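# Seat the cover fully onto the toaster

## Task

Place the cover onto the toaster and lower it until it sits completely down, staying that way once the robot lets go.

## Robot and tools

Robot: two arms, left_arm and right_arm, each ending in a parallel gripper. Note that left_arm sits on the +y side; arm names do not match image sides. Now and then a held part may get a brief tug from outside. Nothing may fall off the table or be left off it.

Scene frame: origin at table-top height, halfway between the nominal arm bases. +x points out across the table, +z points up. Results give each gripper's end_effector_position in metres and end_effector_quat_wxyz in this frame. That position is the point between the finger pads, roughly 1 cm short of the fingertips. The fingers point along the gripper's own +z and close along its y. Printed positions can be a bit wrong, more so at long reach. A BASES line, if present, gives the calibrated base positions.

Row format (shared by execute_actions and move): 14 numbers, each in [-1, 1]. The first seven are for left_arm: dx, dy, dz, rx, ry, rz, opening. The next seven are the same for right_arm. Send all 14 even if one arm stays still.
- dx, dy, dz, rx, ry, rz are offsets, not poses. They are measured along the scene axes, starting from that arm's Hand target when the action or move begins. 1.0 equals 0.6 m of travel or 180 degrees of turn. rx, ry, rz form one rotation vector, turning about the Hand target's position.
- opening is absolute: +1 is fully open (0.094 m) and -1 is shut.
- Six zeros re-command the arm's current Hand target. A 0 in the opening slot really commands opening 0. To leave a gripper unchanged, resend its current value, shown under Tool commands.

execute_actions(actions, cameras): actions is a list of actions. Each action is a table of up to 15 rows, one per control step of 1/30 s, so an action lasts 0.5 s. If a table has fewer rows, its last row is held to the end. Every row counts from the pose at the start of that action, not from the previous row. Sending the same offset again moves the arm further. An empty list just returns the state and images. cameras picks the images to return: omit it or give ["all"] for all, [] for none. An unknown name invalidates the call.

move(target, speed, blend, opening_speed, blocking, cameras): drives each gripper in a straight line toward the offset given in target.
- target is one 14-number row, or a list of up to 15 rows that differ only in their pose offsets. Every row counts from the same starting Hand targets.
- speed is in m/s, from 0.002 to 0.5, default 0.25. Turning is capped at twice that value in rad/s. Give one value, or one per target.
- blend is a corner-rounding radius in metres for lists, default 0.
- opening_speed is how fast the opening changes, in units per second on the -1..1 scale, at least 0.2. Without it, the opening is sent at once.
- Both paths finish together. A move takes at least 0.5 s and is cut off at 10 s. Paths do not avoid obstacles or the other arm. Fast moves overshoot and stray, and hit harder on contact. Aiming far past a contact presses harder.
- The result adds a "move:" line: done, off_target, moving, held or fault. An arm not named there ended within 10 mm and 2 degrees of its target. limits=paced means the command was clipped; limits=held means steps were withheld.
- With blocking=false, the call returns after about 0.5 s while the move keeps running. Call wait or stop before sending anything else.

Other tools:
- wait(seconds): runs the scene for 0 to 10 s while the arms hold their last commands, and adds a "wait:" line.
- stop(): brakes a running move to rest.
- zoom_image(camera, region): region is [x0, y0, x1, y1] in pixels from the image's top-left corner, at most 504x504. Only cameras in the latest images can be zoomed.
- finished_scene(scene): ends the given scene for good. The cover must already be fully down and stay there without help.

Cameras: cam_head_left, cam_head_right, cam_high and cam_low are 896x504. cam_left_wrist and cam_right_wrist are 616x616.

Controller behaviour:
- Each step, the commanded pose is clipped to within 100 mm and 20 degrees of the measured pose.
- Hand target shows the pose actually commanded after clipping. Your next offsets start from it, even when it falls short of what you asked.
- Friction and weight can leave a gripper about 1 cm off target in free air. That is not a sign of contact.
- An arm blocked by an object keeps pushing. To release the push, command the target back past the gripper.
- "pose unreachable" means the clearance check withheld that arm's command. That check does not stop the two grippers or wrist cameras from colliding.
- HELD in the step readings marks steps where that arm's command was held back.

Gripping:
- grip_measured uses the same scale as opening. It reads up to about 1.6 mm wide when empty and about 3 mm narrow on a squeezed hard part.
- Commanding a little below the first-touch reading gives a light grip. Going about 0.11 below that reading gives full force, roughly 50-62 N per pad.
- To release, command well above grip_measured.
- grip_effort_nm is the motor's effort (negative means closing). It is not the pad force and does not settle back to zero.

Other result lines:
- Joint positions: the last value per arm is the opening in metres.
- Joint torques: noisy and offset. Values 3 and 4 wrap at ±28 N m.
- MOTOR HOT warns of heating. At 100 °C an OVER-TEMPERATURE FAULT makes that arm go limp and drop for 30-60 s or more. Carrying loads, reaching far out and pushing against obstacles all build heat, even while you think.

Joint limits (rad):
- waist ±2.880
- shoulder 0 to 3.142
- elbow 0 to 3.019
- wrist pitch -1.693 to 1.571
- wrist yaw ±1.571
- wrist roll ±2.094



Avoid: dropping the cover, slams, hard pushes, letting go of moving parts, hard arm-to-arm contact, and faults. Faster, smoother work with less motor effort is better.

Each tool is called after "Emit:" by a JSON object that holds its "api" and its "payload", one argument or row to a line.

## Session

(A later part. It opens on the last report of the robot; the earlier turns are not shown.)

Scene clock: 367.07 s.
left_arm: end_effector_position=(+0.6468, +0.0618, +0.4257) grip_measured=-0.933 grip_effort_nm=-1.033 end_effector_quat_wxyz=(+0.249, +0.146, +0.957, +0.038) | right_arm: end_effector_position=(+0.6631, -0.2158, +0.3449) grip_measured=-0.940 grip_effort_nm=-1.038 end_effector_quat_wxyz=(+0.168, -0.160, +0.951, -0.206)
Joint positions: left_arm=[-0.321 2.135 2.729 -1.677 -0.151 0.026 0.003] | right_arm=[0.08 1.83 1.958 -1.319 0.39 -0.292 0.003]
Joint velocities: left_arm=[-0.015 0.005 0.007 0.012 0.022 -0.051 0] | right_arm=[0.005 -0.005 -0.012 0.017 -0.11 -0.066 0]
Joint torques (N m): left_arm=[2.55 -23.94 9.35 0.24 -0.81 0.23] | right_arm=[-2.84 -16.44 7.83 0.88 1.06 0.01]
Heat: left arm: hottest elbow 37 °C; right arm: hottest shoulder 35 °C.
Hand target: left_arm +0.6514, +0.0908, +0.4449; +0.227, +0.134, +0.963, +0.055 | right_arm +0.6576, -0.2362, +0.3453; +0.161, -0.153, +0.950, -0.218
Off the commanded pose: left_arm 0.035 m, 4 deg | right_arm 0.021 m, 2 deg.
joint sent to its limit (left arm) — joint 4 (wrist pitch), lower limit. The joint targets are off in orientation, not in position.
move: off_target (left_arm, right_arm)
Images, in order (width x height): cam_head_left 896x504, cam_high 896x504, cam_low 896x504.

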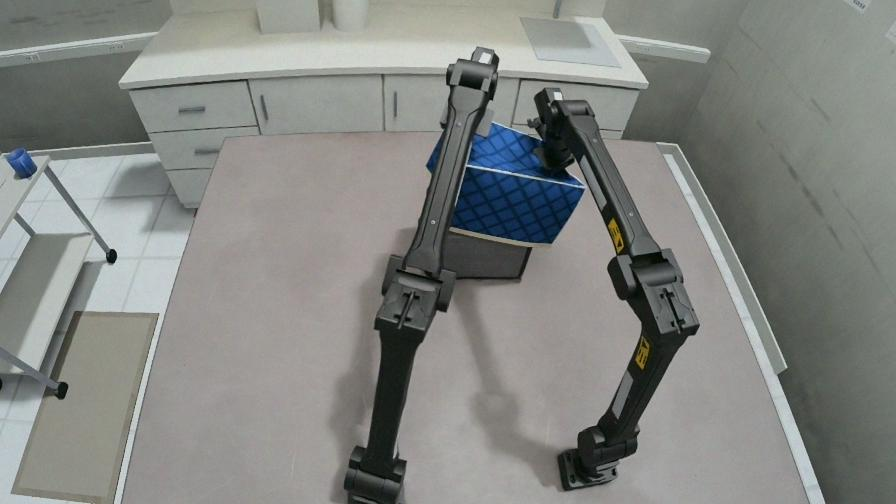

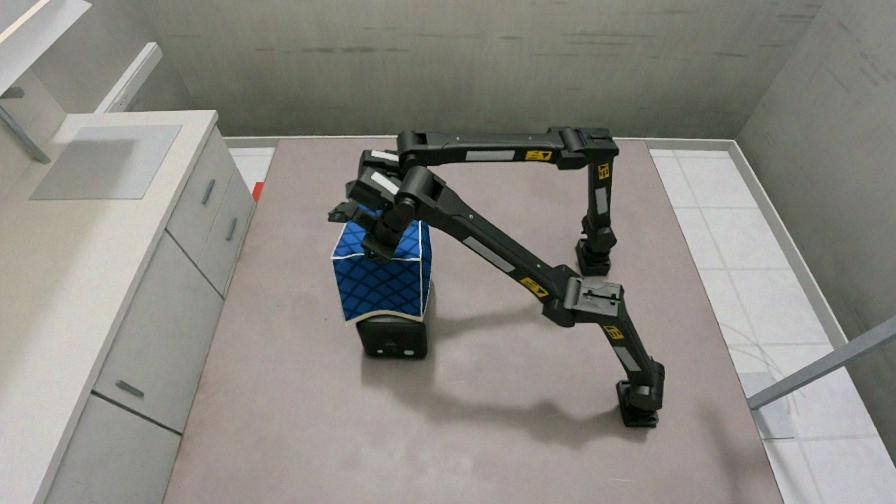

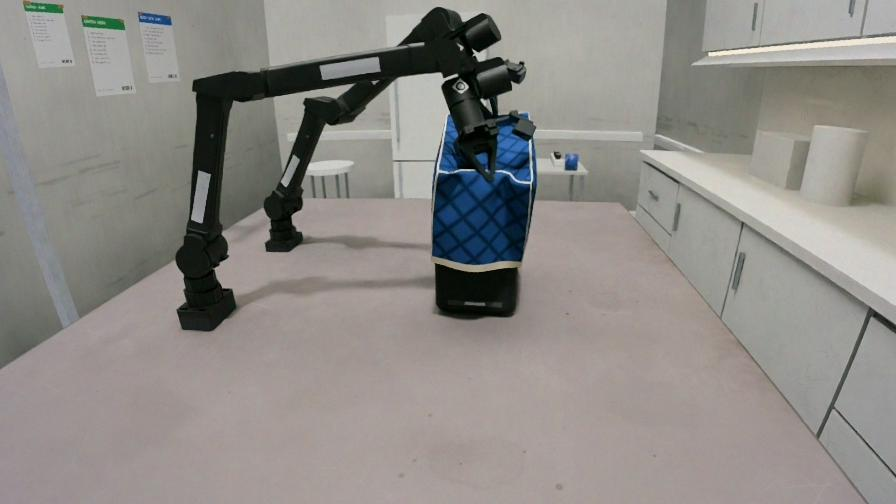

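Emit:
{"api": "move", "payload": {
  "target": [
    [0.0,0,0.03,0.08,0,0,-1,-0.01,0,-0.02,0,0,0,-1],
    [0.0,0.15,0.03,0.08,0,0,-1,-0.01,0.125,-0.04,0.05,0,0,-1]
  ],
  "speed": 0.09,
  "cameras": ["cam_low","cam_head_left","cam_head_right","cam_high"]
}}

Emit:
{"api": "zoom_image", "payload": {
  "camera": "cam_head_right",
  "region": [350, 60, 620, 300]
}}

Emit:
{"api": "zoom_image", "payload": {
  "camera": "cam_high",
  "region": [280, 140, 520, 380]
}}

Scene clock: 375.17 s.
left_arm: end_effector_position=(+0.6606, +0.1178, +0.4053) grip_measured=-0.933 grip_effort_nm=-1.033 end_effector_quat_wxyz=(+0.215, +0.197, +0.944, +0.156) | right_arm: end_effector_position=(+0.6536, -0.1565, +0.3318) grip_measured=-0.940 grip_effort_nm=-1.028 end_effector_quat_wxyz=(+0.190, -0.144, +0.961, -0.140)
Joint positions: left_arm=[-0.283 2.148 2.688 -1.683 -0.335 0.208 0.003] | right_arm=[0.147 1.805 1.902 -1.284 0.289 -0.17 0.003]
Joint velocities: left_arm=[0.005 0.015 -0.007 0.007 -0.095 -0.066 -0.001] | right_arm=[-0.005 -0.015 -0.002 -0.007 0.066 0.051 0.001]
Joint torques (N m): left_arm=[5.07 -29.68 8.24 0.46 -1.27 0.29] | right_arm=[-1.32 -14.1 9.59 -0.01 0.38 0.27]
Heat: left arm: hottest elbow 37 °C; right arm: hottest shoulder 36 °C.
Hand target: left_arm +0.6518, +0.1806, +0.4640; +0.210, +0.161, +0.948, +0.176 | right_arm +0.6511, -0.1609, +0.3212; +0.172, -0.139, +0.965, -0.142
Off the commanded pose: left_arm 0.086 m, 5 deg | right_arm 0.012 m, 2 deg.
joint sent to its limit (left arm) — joint 4 (wrist pitch), lower limit. The joint targets are off in position and orientation.
move: off_target (left_arm, right_arm)
Images, in order (width x height): cam_head_left 896x504, cam_head_right 896x504, cam_high 896x504, cam_low 896x504.

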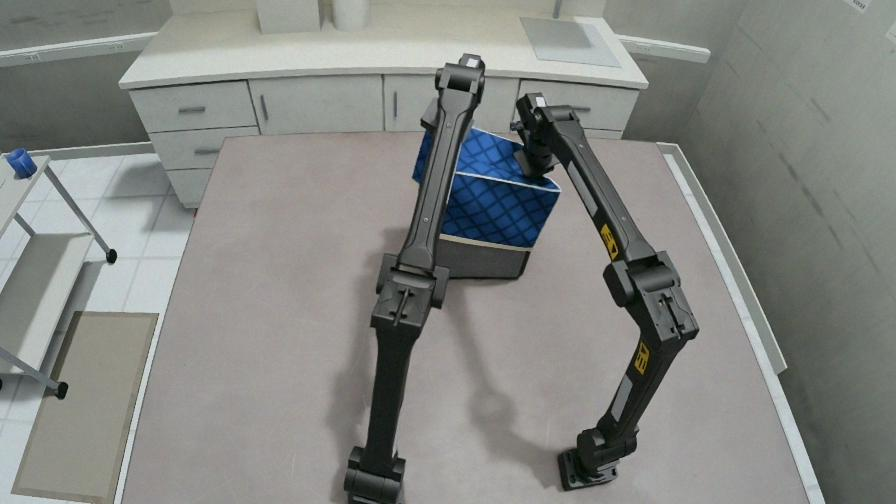

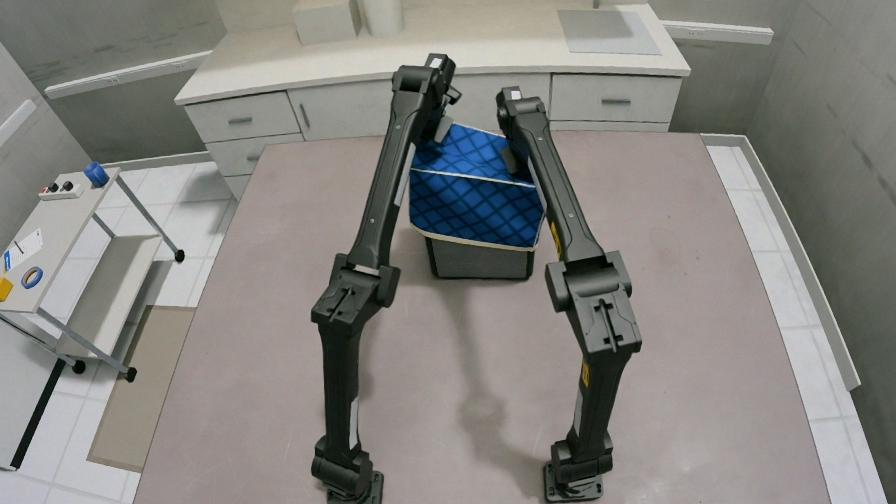

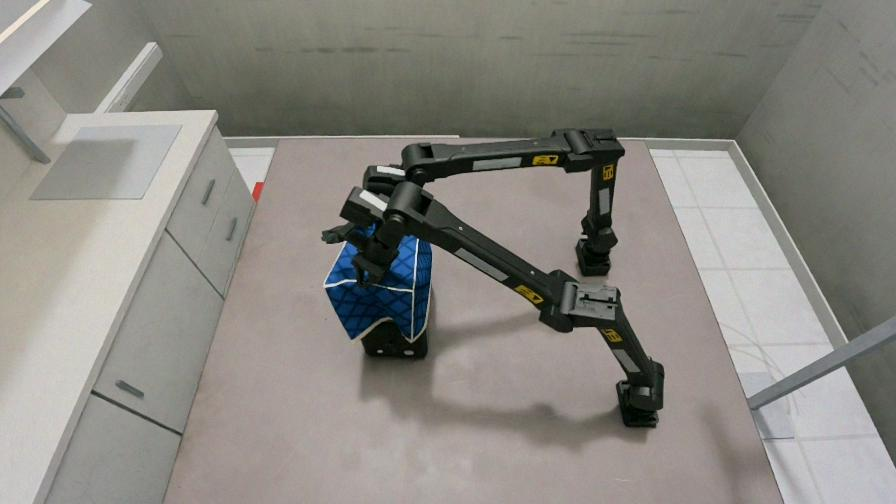

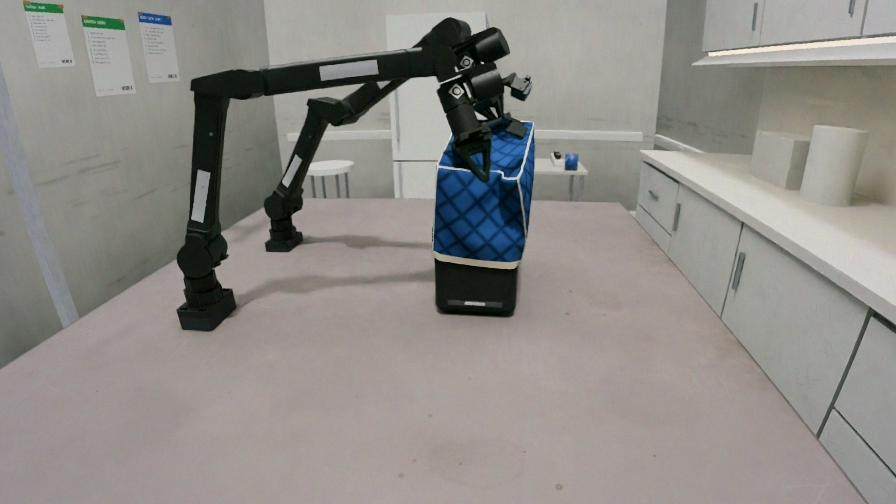

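Scaled by 1.867.

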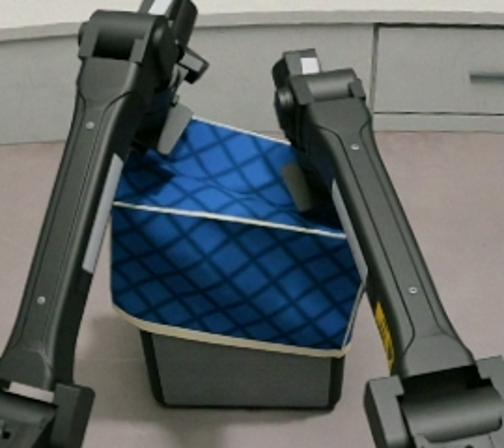

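Scaled by 2.100.

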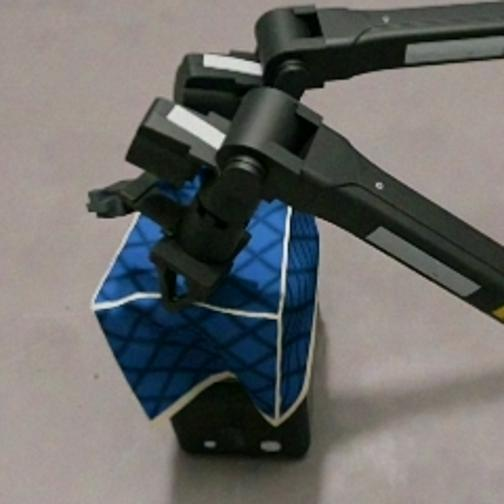

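Emit:
{"api": "move", "payload": {
  "target": [
    [0.0,-0.02,-0.14,0.0,0,0,-1,-0.01,0.015,-0.04,0,0,0,-1],
    [-0.01,-0.02,-0.25,0.0,0,0,-1,-0.01,0.015,-0.1,0,0,0,-1]
  ],
  "speed": 0.08,
  "cameras": ["cam_head_left","cam_head_right","cam_high"]
}}

Emit:
{"api": "zoom_image", "payload": {
  "camera": "cam_head_right",
  "region": [350, 60, 620, 300]
}}

Emit:
{"api": "zoom_image", "payload": {
  "camera": "cam_high",
  "region": [280, 140, 520, 380]
}}

Scene clock: 383.80 s.
left_arm: end_effector_position=(+0.6445, +0.1384, +0.3303) grip_measured=-0.933 grip_effort_nm=-1.023 end_effector_quat_wxyz=(+0.234, +0.177, +0.942, +0.165) | right_arm: end_effector_position=(+0.6509, -0.1417, +0.2918) grip_measured=-0.940 grip_effort_nm=-1.038 end_effector_quat_wxyz=(+0.203, -0.146, +0.959, -0.135)
Joint positions: left_arm=[-0.266 1.897 2.053 -1.258 -0.357 0.197 0.003] | right_arm=[0.171 1.784 1.762 -1.143 0.288 -0.154 0.003]
Joint velocities: left_arm=[-0.015 -0.005 -0.007 0.007 -0.022 0.022 -0.001] | right_arm=[-0.005 0.005 -0.012 -0.007 -0.037 0.037 0]
Joint torques (N m): left_arm=[3.37 -20.84 6.2 0.24 -0.5 -0.01] | right_arm=[-1.85 -13.33 6.41 0.54 0.58 0.29]
Heat: left arm: hottest elbow 37 °C; right arm: hottest shoulder 36 °C.
Hand target: left_arm +0.6447, +0.1714, +0.3132; +0.209, +0.160, +0.948, +0.176 | right_arm +0.6441, -0.1521, +0.2613; +0.172, -0.139, +0.965, -0.142
Off the commanded pose: left_arm 0.034 m, 4 deg | right_arm 0.033 m, 4 deg.
move: off_target (left_arm, right_arm)
Images, in order (width x height): cam_head_left 896x504, cam_head_right 896x504, cam_high 896x504.

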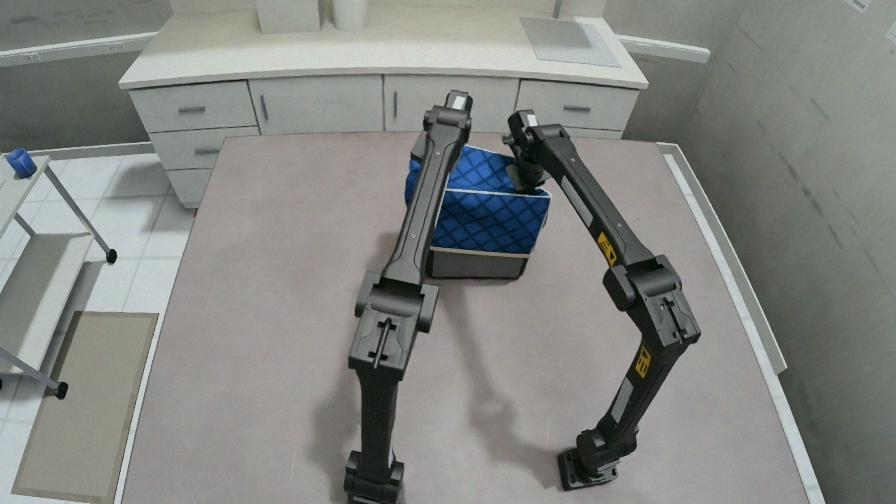

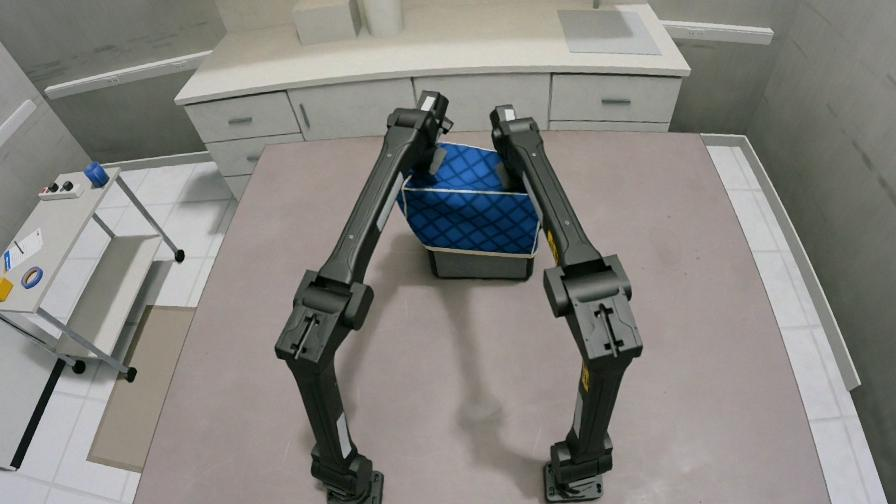

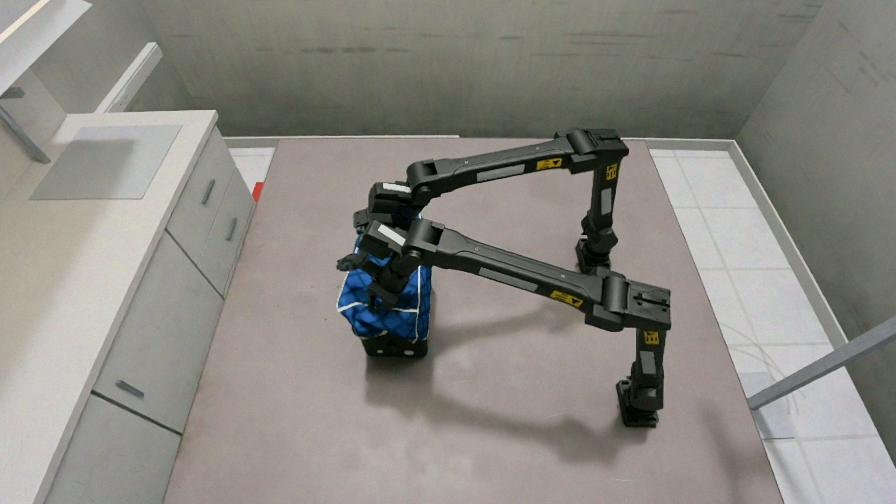

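Scaled by 1.867.

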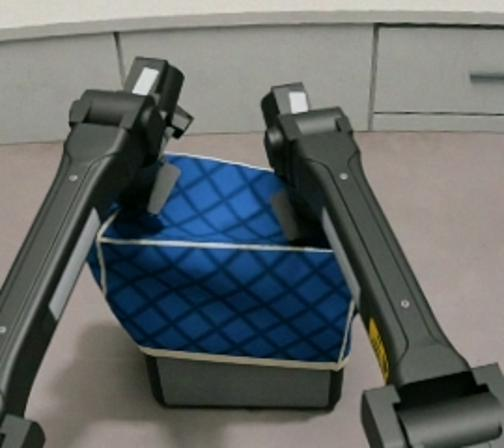

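Scaled by 2.100.

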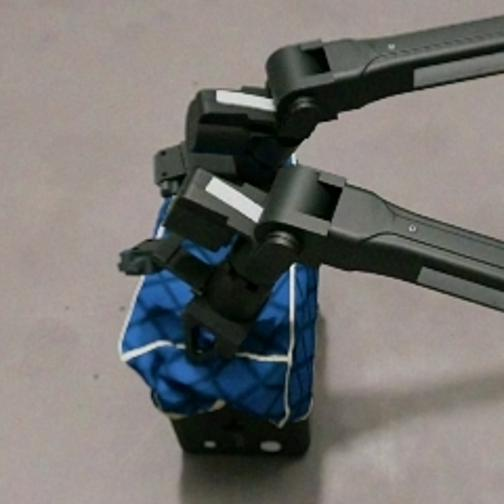

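Emit:
{"api": "move", "payload": {
  "target": [
    [-0.02,-0.05,0.18,0.0,-0.08,0,-1,-0.01,0.0,0.1,0,0,0,-1],
    [-0.02,-0.04,0.28,0.0,-0.08,0,-1,-0.01,0.0,0.15,0,0,0,-1],
    [-0.02,0.03,0.28,0.0,-0.08,0,-1,-0.01,0.05,0.15,0,0,0,-1]
  ],
  "speed": 0.09,
  "cameras": ["cam_head_left","cam_head_right","cam_high","cam_low"]
}}

Emit:
{"api": "zoom_image", "payload": {
  "camera": "cam_head_right",
  "region": [350, 60, 620, 300]
}}

Emit:
{"api": "zoom_image", "payload": {
  "camera": "cam_high",
  "region": [280, 140, 520, 380]
}}

Scene clock: 396.17 s.
left_arm: end_effector_position=(+0.6297, +0.1383, +0.4230) grip_measured=-0.933 grip_effort_nm=-1.023 end_effector_quat_wxyz=(+0.285, +0.173, +0.927, +0.174) | right_arm: end_effector_position=(+0.6277, -0.1300, +0.3544) grip_measured=-0.940 grip_effort_nm=-1.038 end_effector_quat_wxyz=(+0.174, -0.141, +0.964, -0.141)
Joint positions: left_arm=[-0.278 1.842 2.185 -1.336 -0.383 0.212 0.003] | right_arm=[0.202 1.782 1.937 -1.391 0.31 -0.105 0.003]
Joint velocities: left_arm=[-0.005 -0.005 -0.002 -0.017 -0.022 -0.037 0] | right_arm=[0.015 -0.005 0.002 0.007 0.007 0.007 0.001]
Joint torques (N m): left_arm=[4.66 -24.06 11.41 1.21 -1.26 0.24] | right_arm=[-0.26 -11.69 13.81 0.21 0.38 0.3]
Heat: left arm: hottest shoulder 36 °C; right arm: hottest shoulder 36 °C.
Hand target: left_arm +0.6333, +0.1863, +0.4813; +0.327, +0.139, +0.914, +0.194 | right_arm +0.6394, -0.1219, +0.3512; +0.172, -0.139, +0.965, -0.141
Off the commanded pose: left_arm 0.078 m, 7 deg | right_arm 0.013 m, 0 deg.
move: off_target (left_arm, right_arm)
Images, in order (width x height): cam_head_left 896x504, cam_head_right 896x504, cam_high 896x504, cam_low 896x504.

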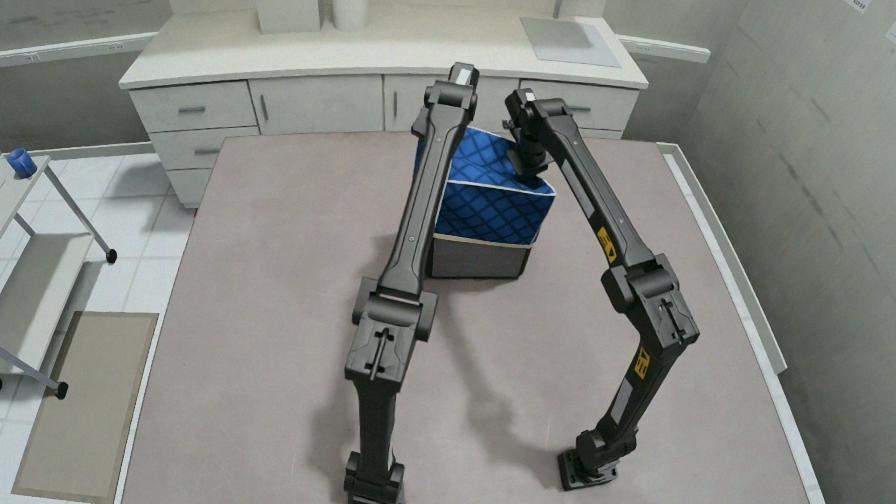

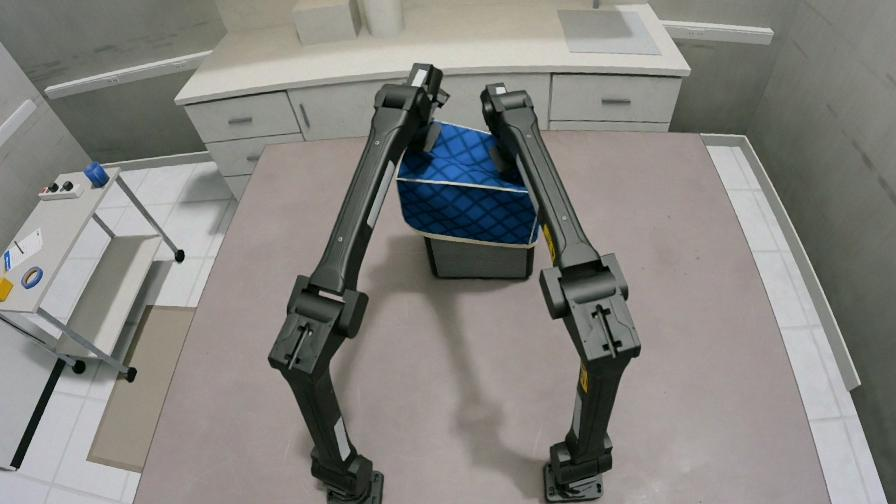

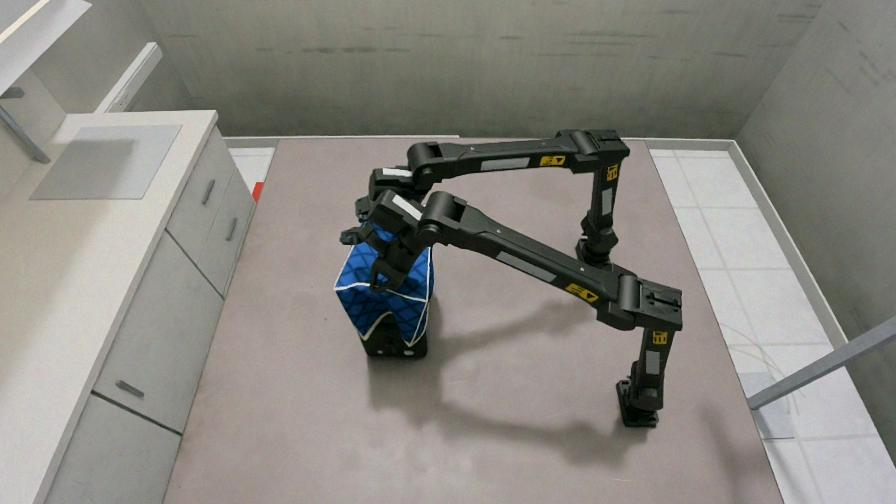

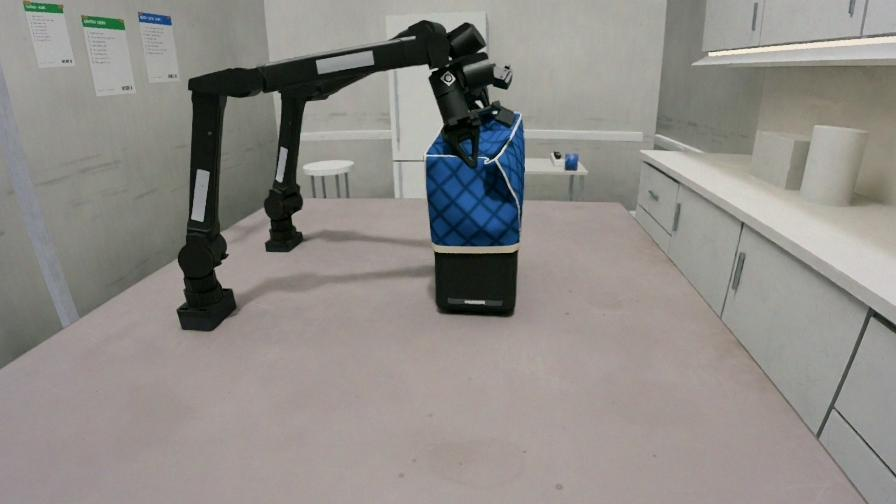

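Scaled by 1.867.

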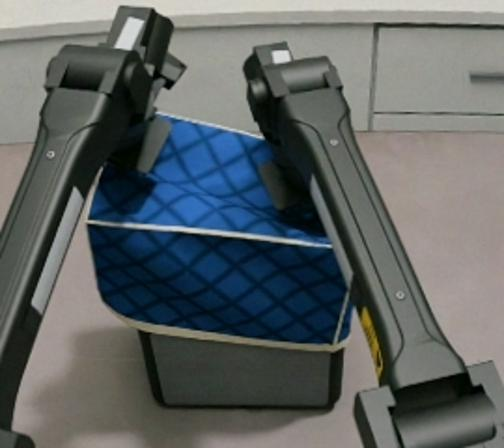

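Scaled by 2.100.

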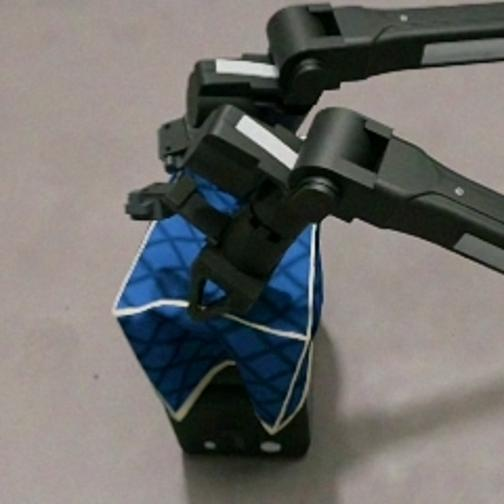

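Emit:
{"api": "move", "payload": {
  "target": [
    [0,-0.06,0.03,0.0,0,0,-1,0,0.0,0.05,0,0,0,-1],
    [0,-0.05,0.07,0,0,0,-1,0,0.01,0.05,0,0,0,-1],
    [0,0.03,0.07,0.0,0,0,-1,0,0.07,0.04,0.03,0,0,-1],
    [0,0.03,-0.05,0.0,0,0,-1,0,0.06,-0.02,0.03,0,0,-1]
  ],
  "speed": 0.1,
  "cameras": ["cam_head_left","cam_high","cam_low"]
}}

Emit:
{"api": "zoom_image", "payload": {
  "camera": "cam_high",
  "region": [280, 140, 520, 380]
}}

Scene clock: 406.77 s.
left_arm: end_effector_position=(+0.6385, +0.1914, +0.4169) grip_measured=-0.936 grip_effort_nm=-1.028 end_effector_quat_wxyz=(+0.298, +0.148, +0.924, +0.188) | right_arm: end_effector_position=(+0.6334, -0.0779, +0.3691) grip_measured=-0.941 grip_effort_nm=-1.038 end_effector_quat_wxyz=(+0.204, -0.135, +0.965, -0.090)
Joint positions: left_arm=[-0.197 1.801 2.09 -1.232 -0.38 0.249 0.003] | right_arm=[0.261 1.801 2 -1.384 0.238 -0.026 0.003]
Joint velocities: left_arm=[-0.015 -0.005 -0.002 0.012 -0.022 -0.007 0] | right_arm=[-0.015 0.005 -0.007 -0.002 -0.007 0.007 -0.001]
Joint torques (N m): left_arm=[1.2 -23.41 8.4 1.68 -0.34 0.18] | right_arm=[-1.96 -12.51 7.68 0.77 0.18 0.15]
Heat: left arm: hottest shoulder 37 °C; right arm: hottest shoulder 35 °C.
Hand target: left_arm +0.6331, +0.2049, +0.4517; +0.328, +0.139, +0.914, +0.194 | right_arm +0.6391, -0.0857, +0.3391; +0.179, -0.131, +0.971, -0.095
Off the commanded pose: left_arm 0.037 m, 4 deg | right_arm 0.032 m, 3 deg.
move: off_target (left_arm, right_arm)
Images, in order (width x height): cam_head_left 896x504, cam_high 896x504, cam_low 896x504.

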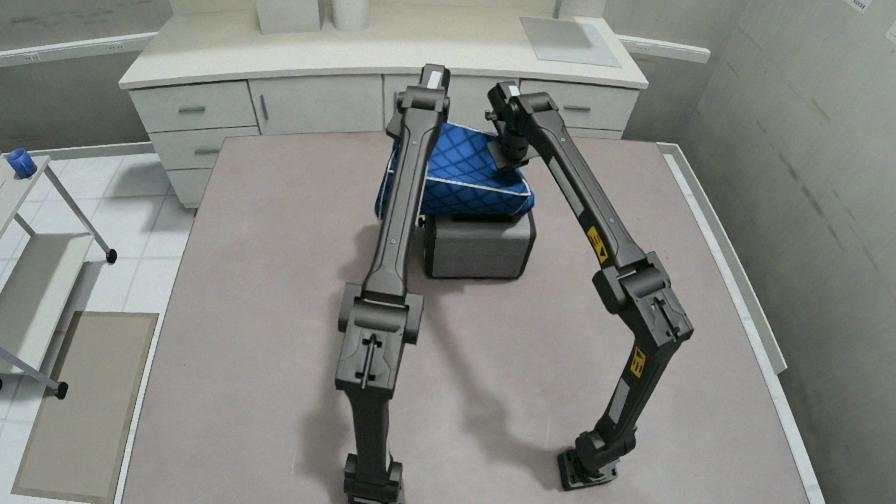

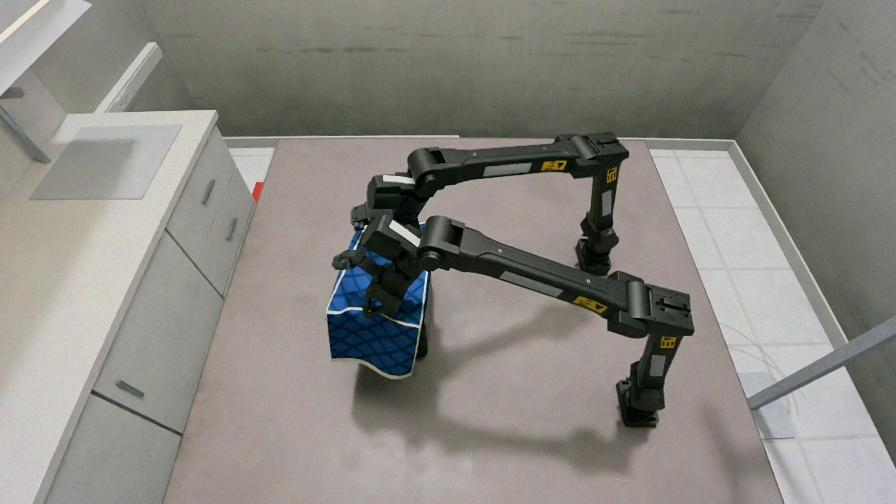

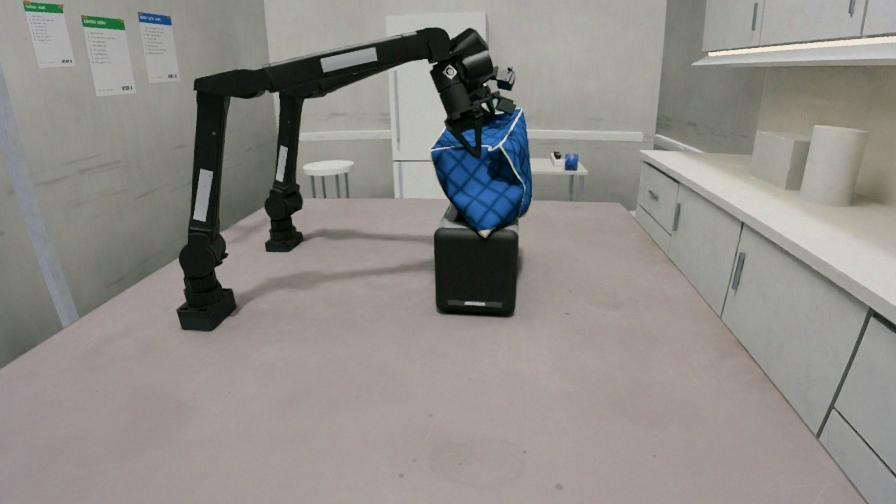

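Scaled by 2.100.

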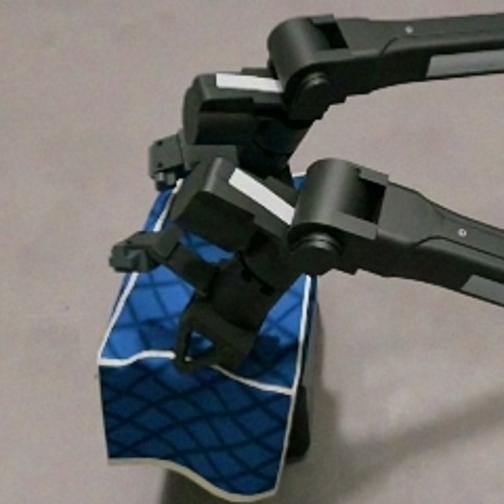

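Emit:
{"api": "move", "payload": {
  "target": [
    [0,0,0.02,0.0,0,0,-1,0,-0.01,0.2,-0.04,0,0,-1],
    [-0.045,0.01,0.02,0,0,0,-1,-0.035,0.02,0.2,-0.04,0,0,-1],
    [-0.045,0.01,-0.12,0.0,0,0,-1,-0.04,0.02,0.2,-0.04,0,0,-1]
  ],
  "speed": 0.1,
  "cameras": ["cam_head_left","cam_high","cam_low"]
}}

Emit:
{"api": "zoom_image", "payload": {
  "camera": "cam_high",
  "region": [280, 140, 520, 380]
}}

Emit:
{"api": "zoom_image", "payload": {
  "camera": "cam_low",
  "region": [340, 60, 620, 340]
}}

Scene clock: 417.37 s.
left_arm: end_effector_position=(+0.6070, +0.1997, +0.3586) grip_measured=-0.936 grip_effort_nm=-1.023 end_effector_quat_wxyz=(+0.310, +0.143, +0.921, +0.187) | right_arm: end_effector_position=(+0.6241, -0.0696, +0.4464) grip_measured=-0.941 grip_effort_nm=-1.043 end_effector_quat_wxyz=(+0.195, -0.153, +0.957, -0.150)
Joint positions: left_arm=[-0.194 1.657 1.733 -0.992 -0.378 0.249 0.003] | right_arm=[0.31 1.895 2.345 -1.674 0.364 -0.034 0.003]
Joint velocities: left_arm=[-0.005 -0.015 -0.002 -0.002 -0.022 0.037 -0.002] | right_arm=[0.005 -0.015 -0.012 0.007 0.037 0.007 0]
Joint torques (N m): left_arm=[0.91 -20.54 8.16 1.43 -0.31 0.23] | right_arm=[-0.85 -16.79 8.49 0.54 0.62 0.26]
Heat: left arm: hottest elbow 37 °C; right arm: hottest shoulder 35 °C.
Hand target: left_arm +0.6056, +0.2120, +0.3792; +0.328, +0.139, +0.914, +0.194 | right_arm +0.6166, -0.0734, +0.4594; +0.170, -0.142, +0.963, -0.154
Off the commanded pose: left_arm 0.024 m, 2 deg | right_arm 0.016 m, 3 deg.
joint sent to its limit (right arm) — joint 4 (wrist pitch), lower limit. The joint targets are off in orientation, not in position.
move: off_target (left_arm, right_arm)
Images, in order (width x height): cam_head_left 896x504, cam_high 896x504, cam_low 896x504.

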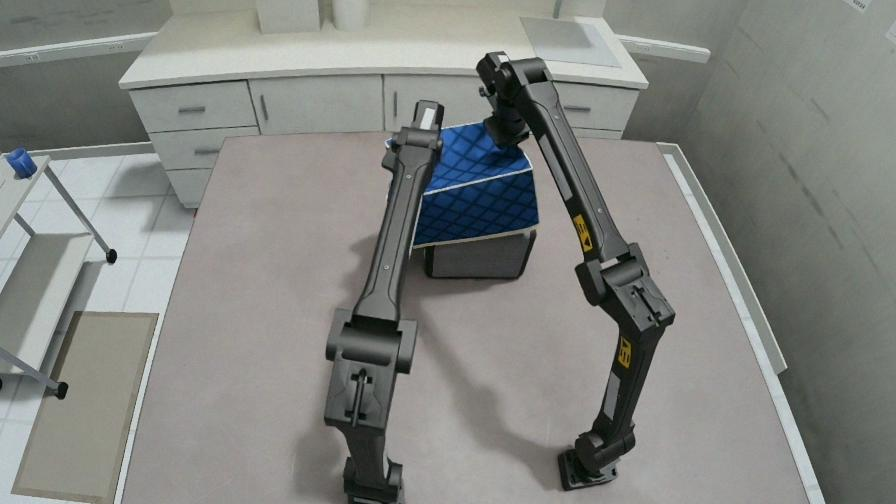

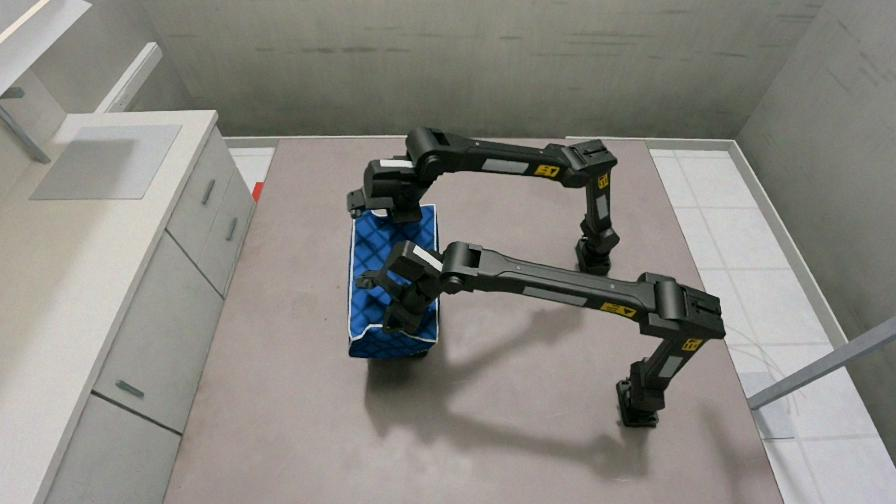

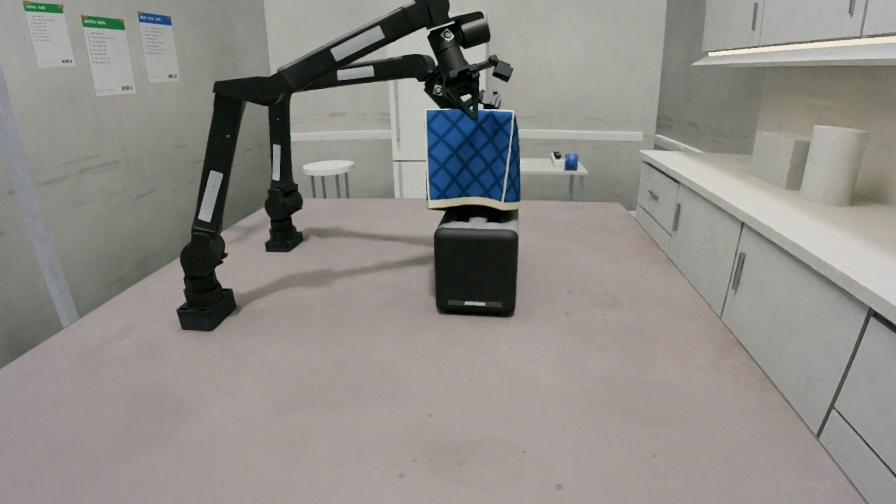

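Scaled by 2.100.

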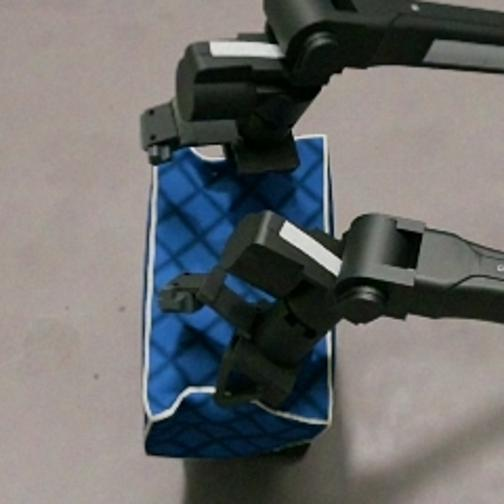

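Scaled by 1.800.

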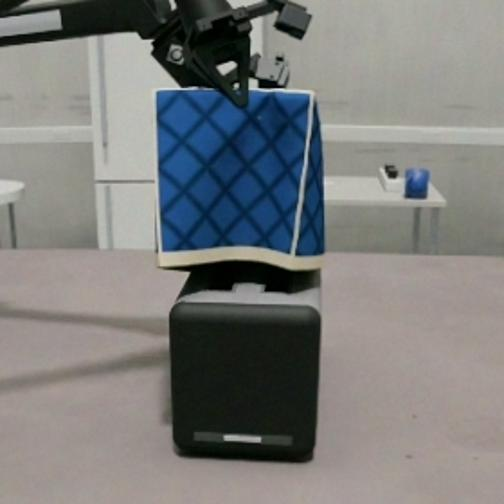

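Emit:
{"api": "move", "payload": {
  "target": [
    [0,-0.06,-0.02,0.0,0,0,-1,0.01,-0.06,0.02,0,0,0,-1],
    [0,-0.085,-0.03,0.0,0,0,-1,0.01,-0.185,0.03,-0.04,0,0,-1]
  ],
  "speed": 0.1,
  "cameras": ["cam_head_left","cam_high","cam_low"]
}}

Emit:
{"api": "zoom_image", "payload": {
  "camera": "cam_high",
  "region": [280, 140, 520, 380]
}}

Emit:
{"api": "zoom_image", "payload": {
  "camera": "cam_low",
  "region": [340, 60, 620, 340]
}}

Emit:
{"api": "zoom_image", "payload": {
  "camera": "cam_head_left",
  "region": [350, 60, 620, 300]
}}

Scene clock: 426.70 s.
left_arm: end_effector_position=(+0.6011, +0.1457, +0.3598) grip_measured=-0.936 grip_effort_nm=-1.028 end_effector_quat_wxyz=(+0.328, +0.150, +0.915, +0.180) | right_arm: end_effector_position=(+0.6344, -0.1343, +0.4443) grip_measured=-0.941 grip_effort_nm=-1.033 end_effector_quat_wxyz=(+0.169, -0.179, +0.950, -0.193)
Joint positions: left_arm=[-0.286 1.657 1.727 -0.975 -0.415 0.188 0.003] | right_arm=[0.218 1.89 2.327 -1.674 0.405 -0.186 0.003]
Joint velocities: left_arm=[-0.015 -0.015 -0.002 -0.007 0.022 -0.051 0] | right_arm=[-0.015 0.015 -0.002 -0.027 -0.037 0.007 0]
Joint torques (N m): left_arm=[1.26 -17.49 8.14 1.11 -1.03 0.06] | right_arm=[-5.89 -18.67 8.66 0.46 1.8 -0.15]
Heat: left arm: hottest elbow 37 °C; right arm: hottest shoulder 35 °C.
Hand target: left_arm +0.6056, +0.1616, +0.3604; +0.327, +0.139, +0.914, +0.194 | right_arm +0.6233, -0.1842, +0.4782; +0.161, -0.153, +0.951, -0.217
Off the commanded pose: left_arm 0.016 m, 2 deg | right_arm 0.061 m, 4 deg.
joint sent to its limit (right arm) — joint 4 (wrist pitch), lower limit. The joint targets still meet the commanded pose.
move: off_target (left_arm, right_arm)
Images, in order (width x height): cam_head_left 896x504, cam_high 896x504, cam_low 896x504.

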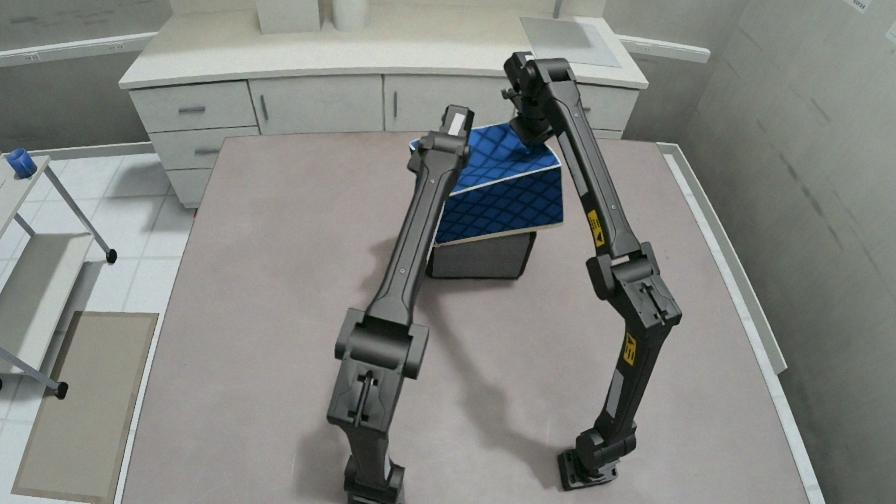

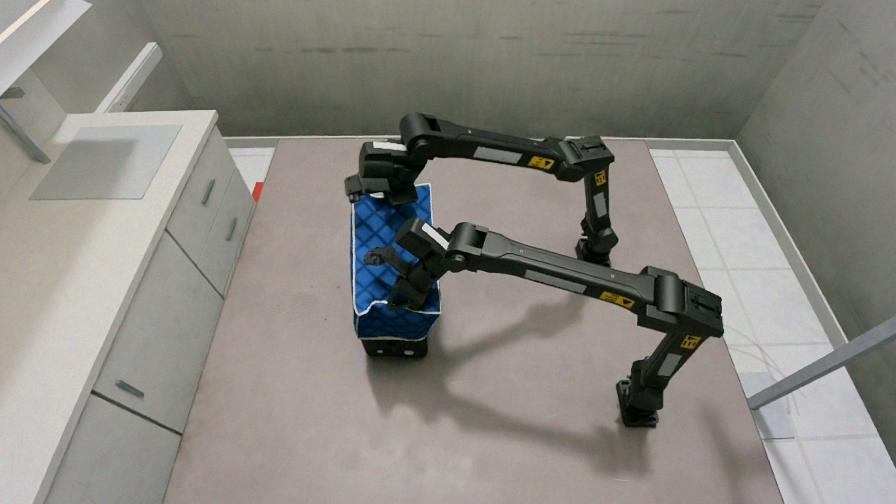

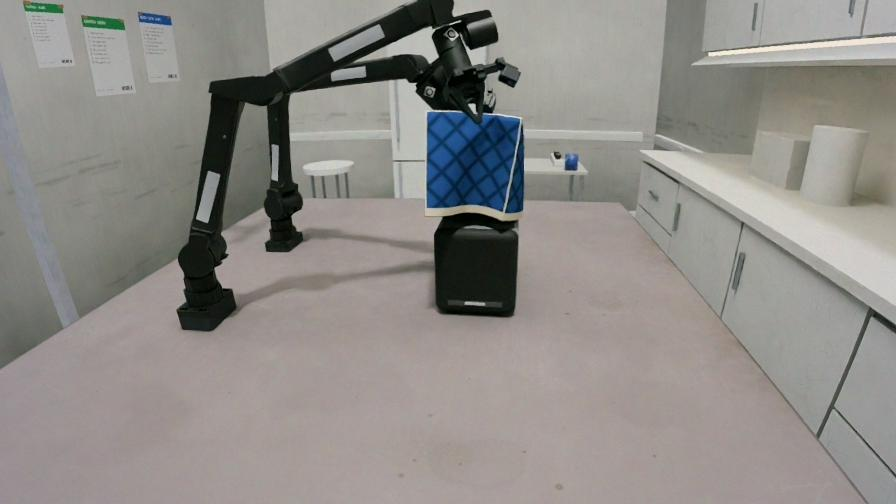

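Scaled by 2.100.

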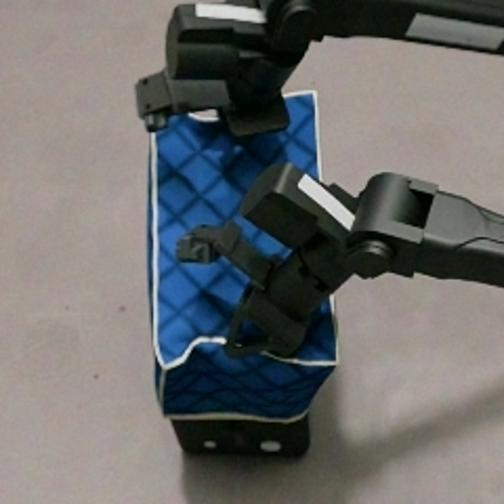

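Scaled by 1.800.

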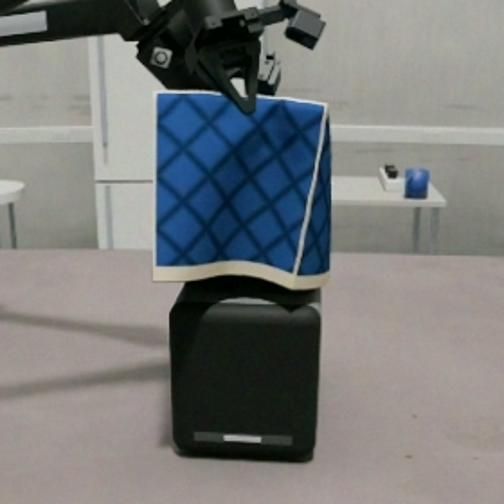

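Scaled by 1.867.

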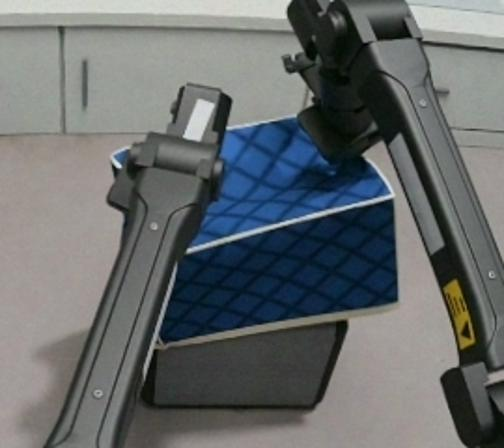

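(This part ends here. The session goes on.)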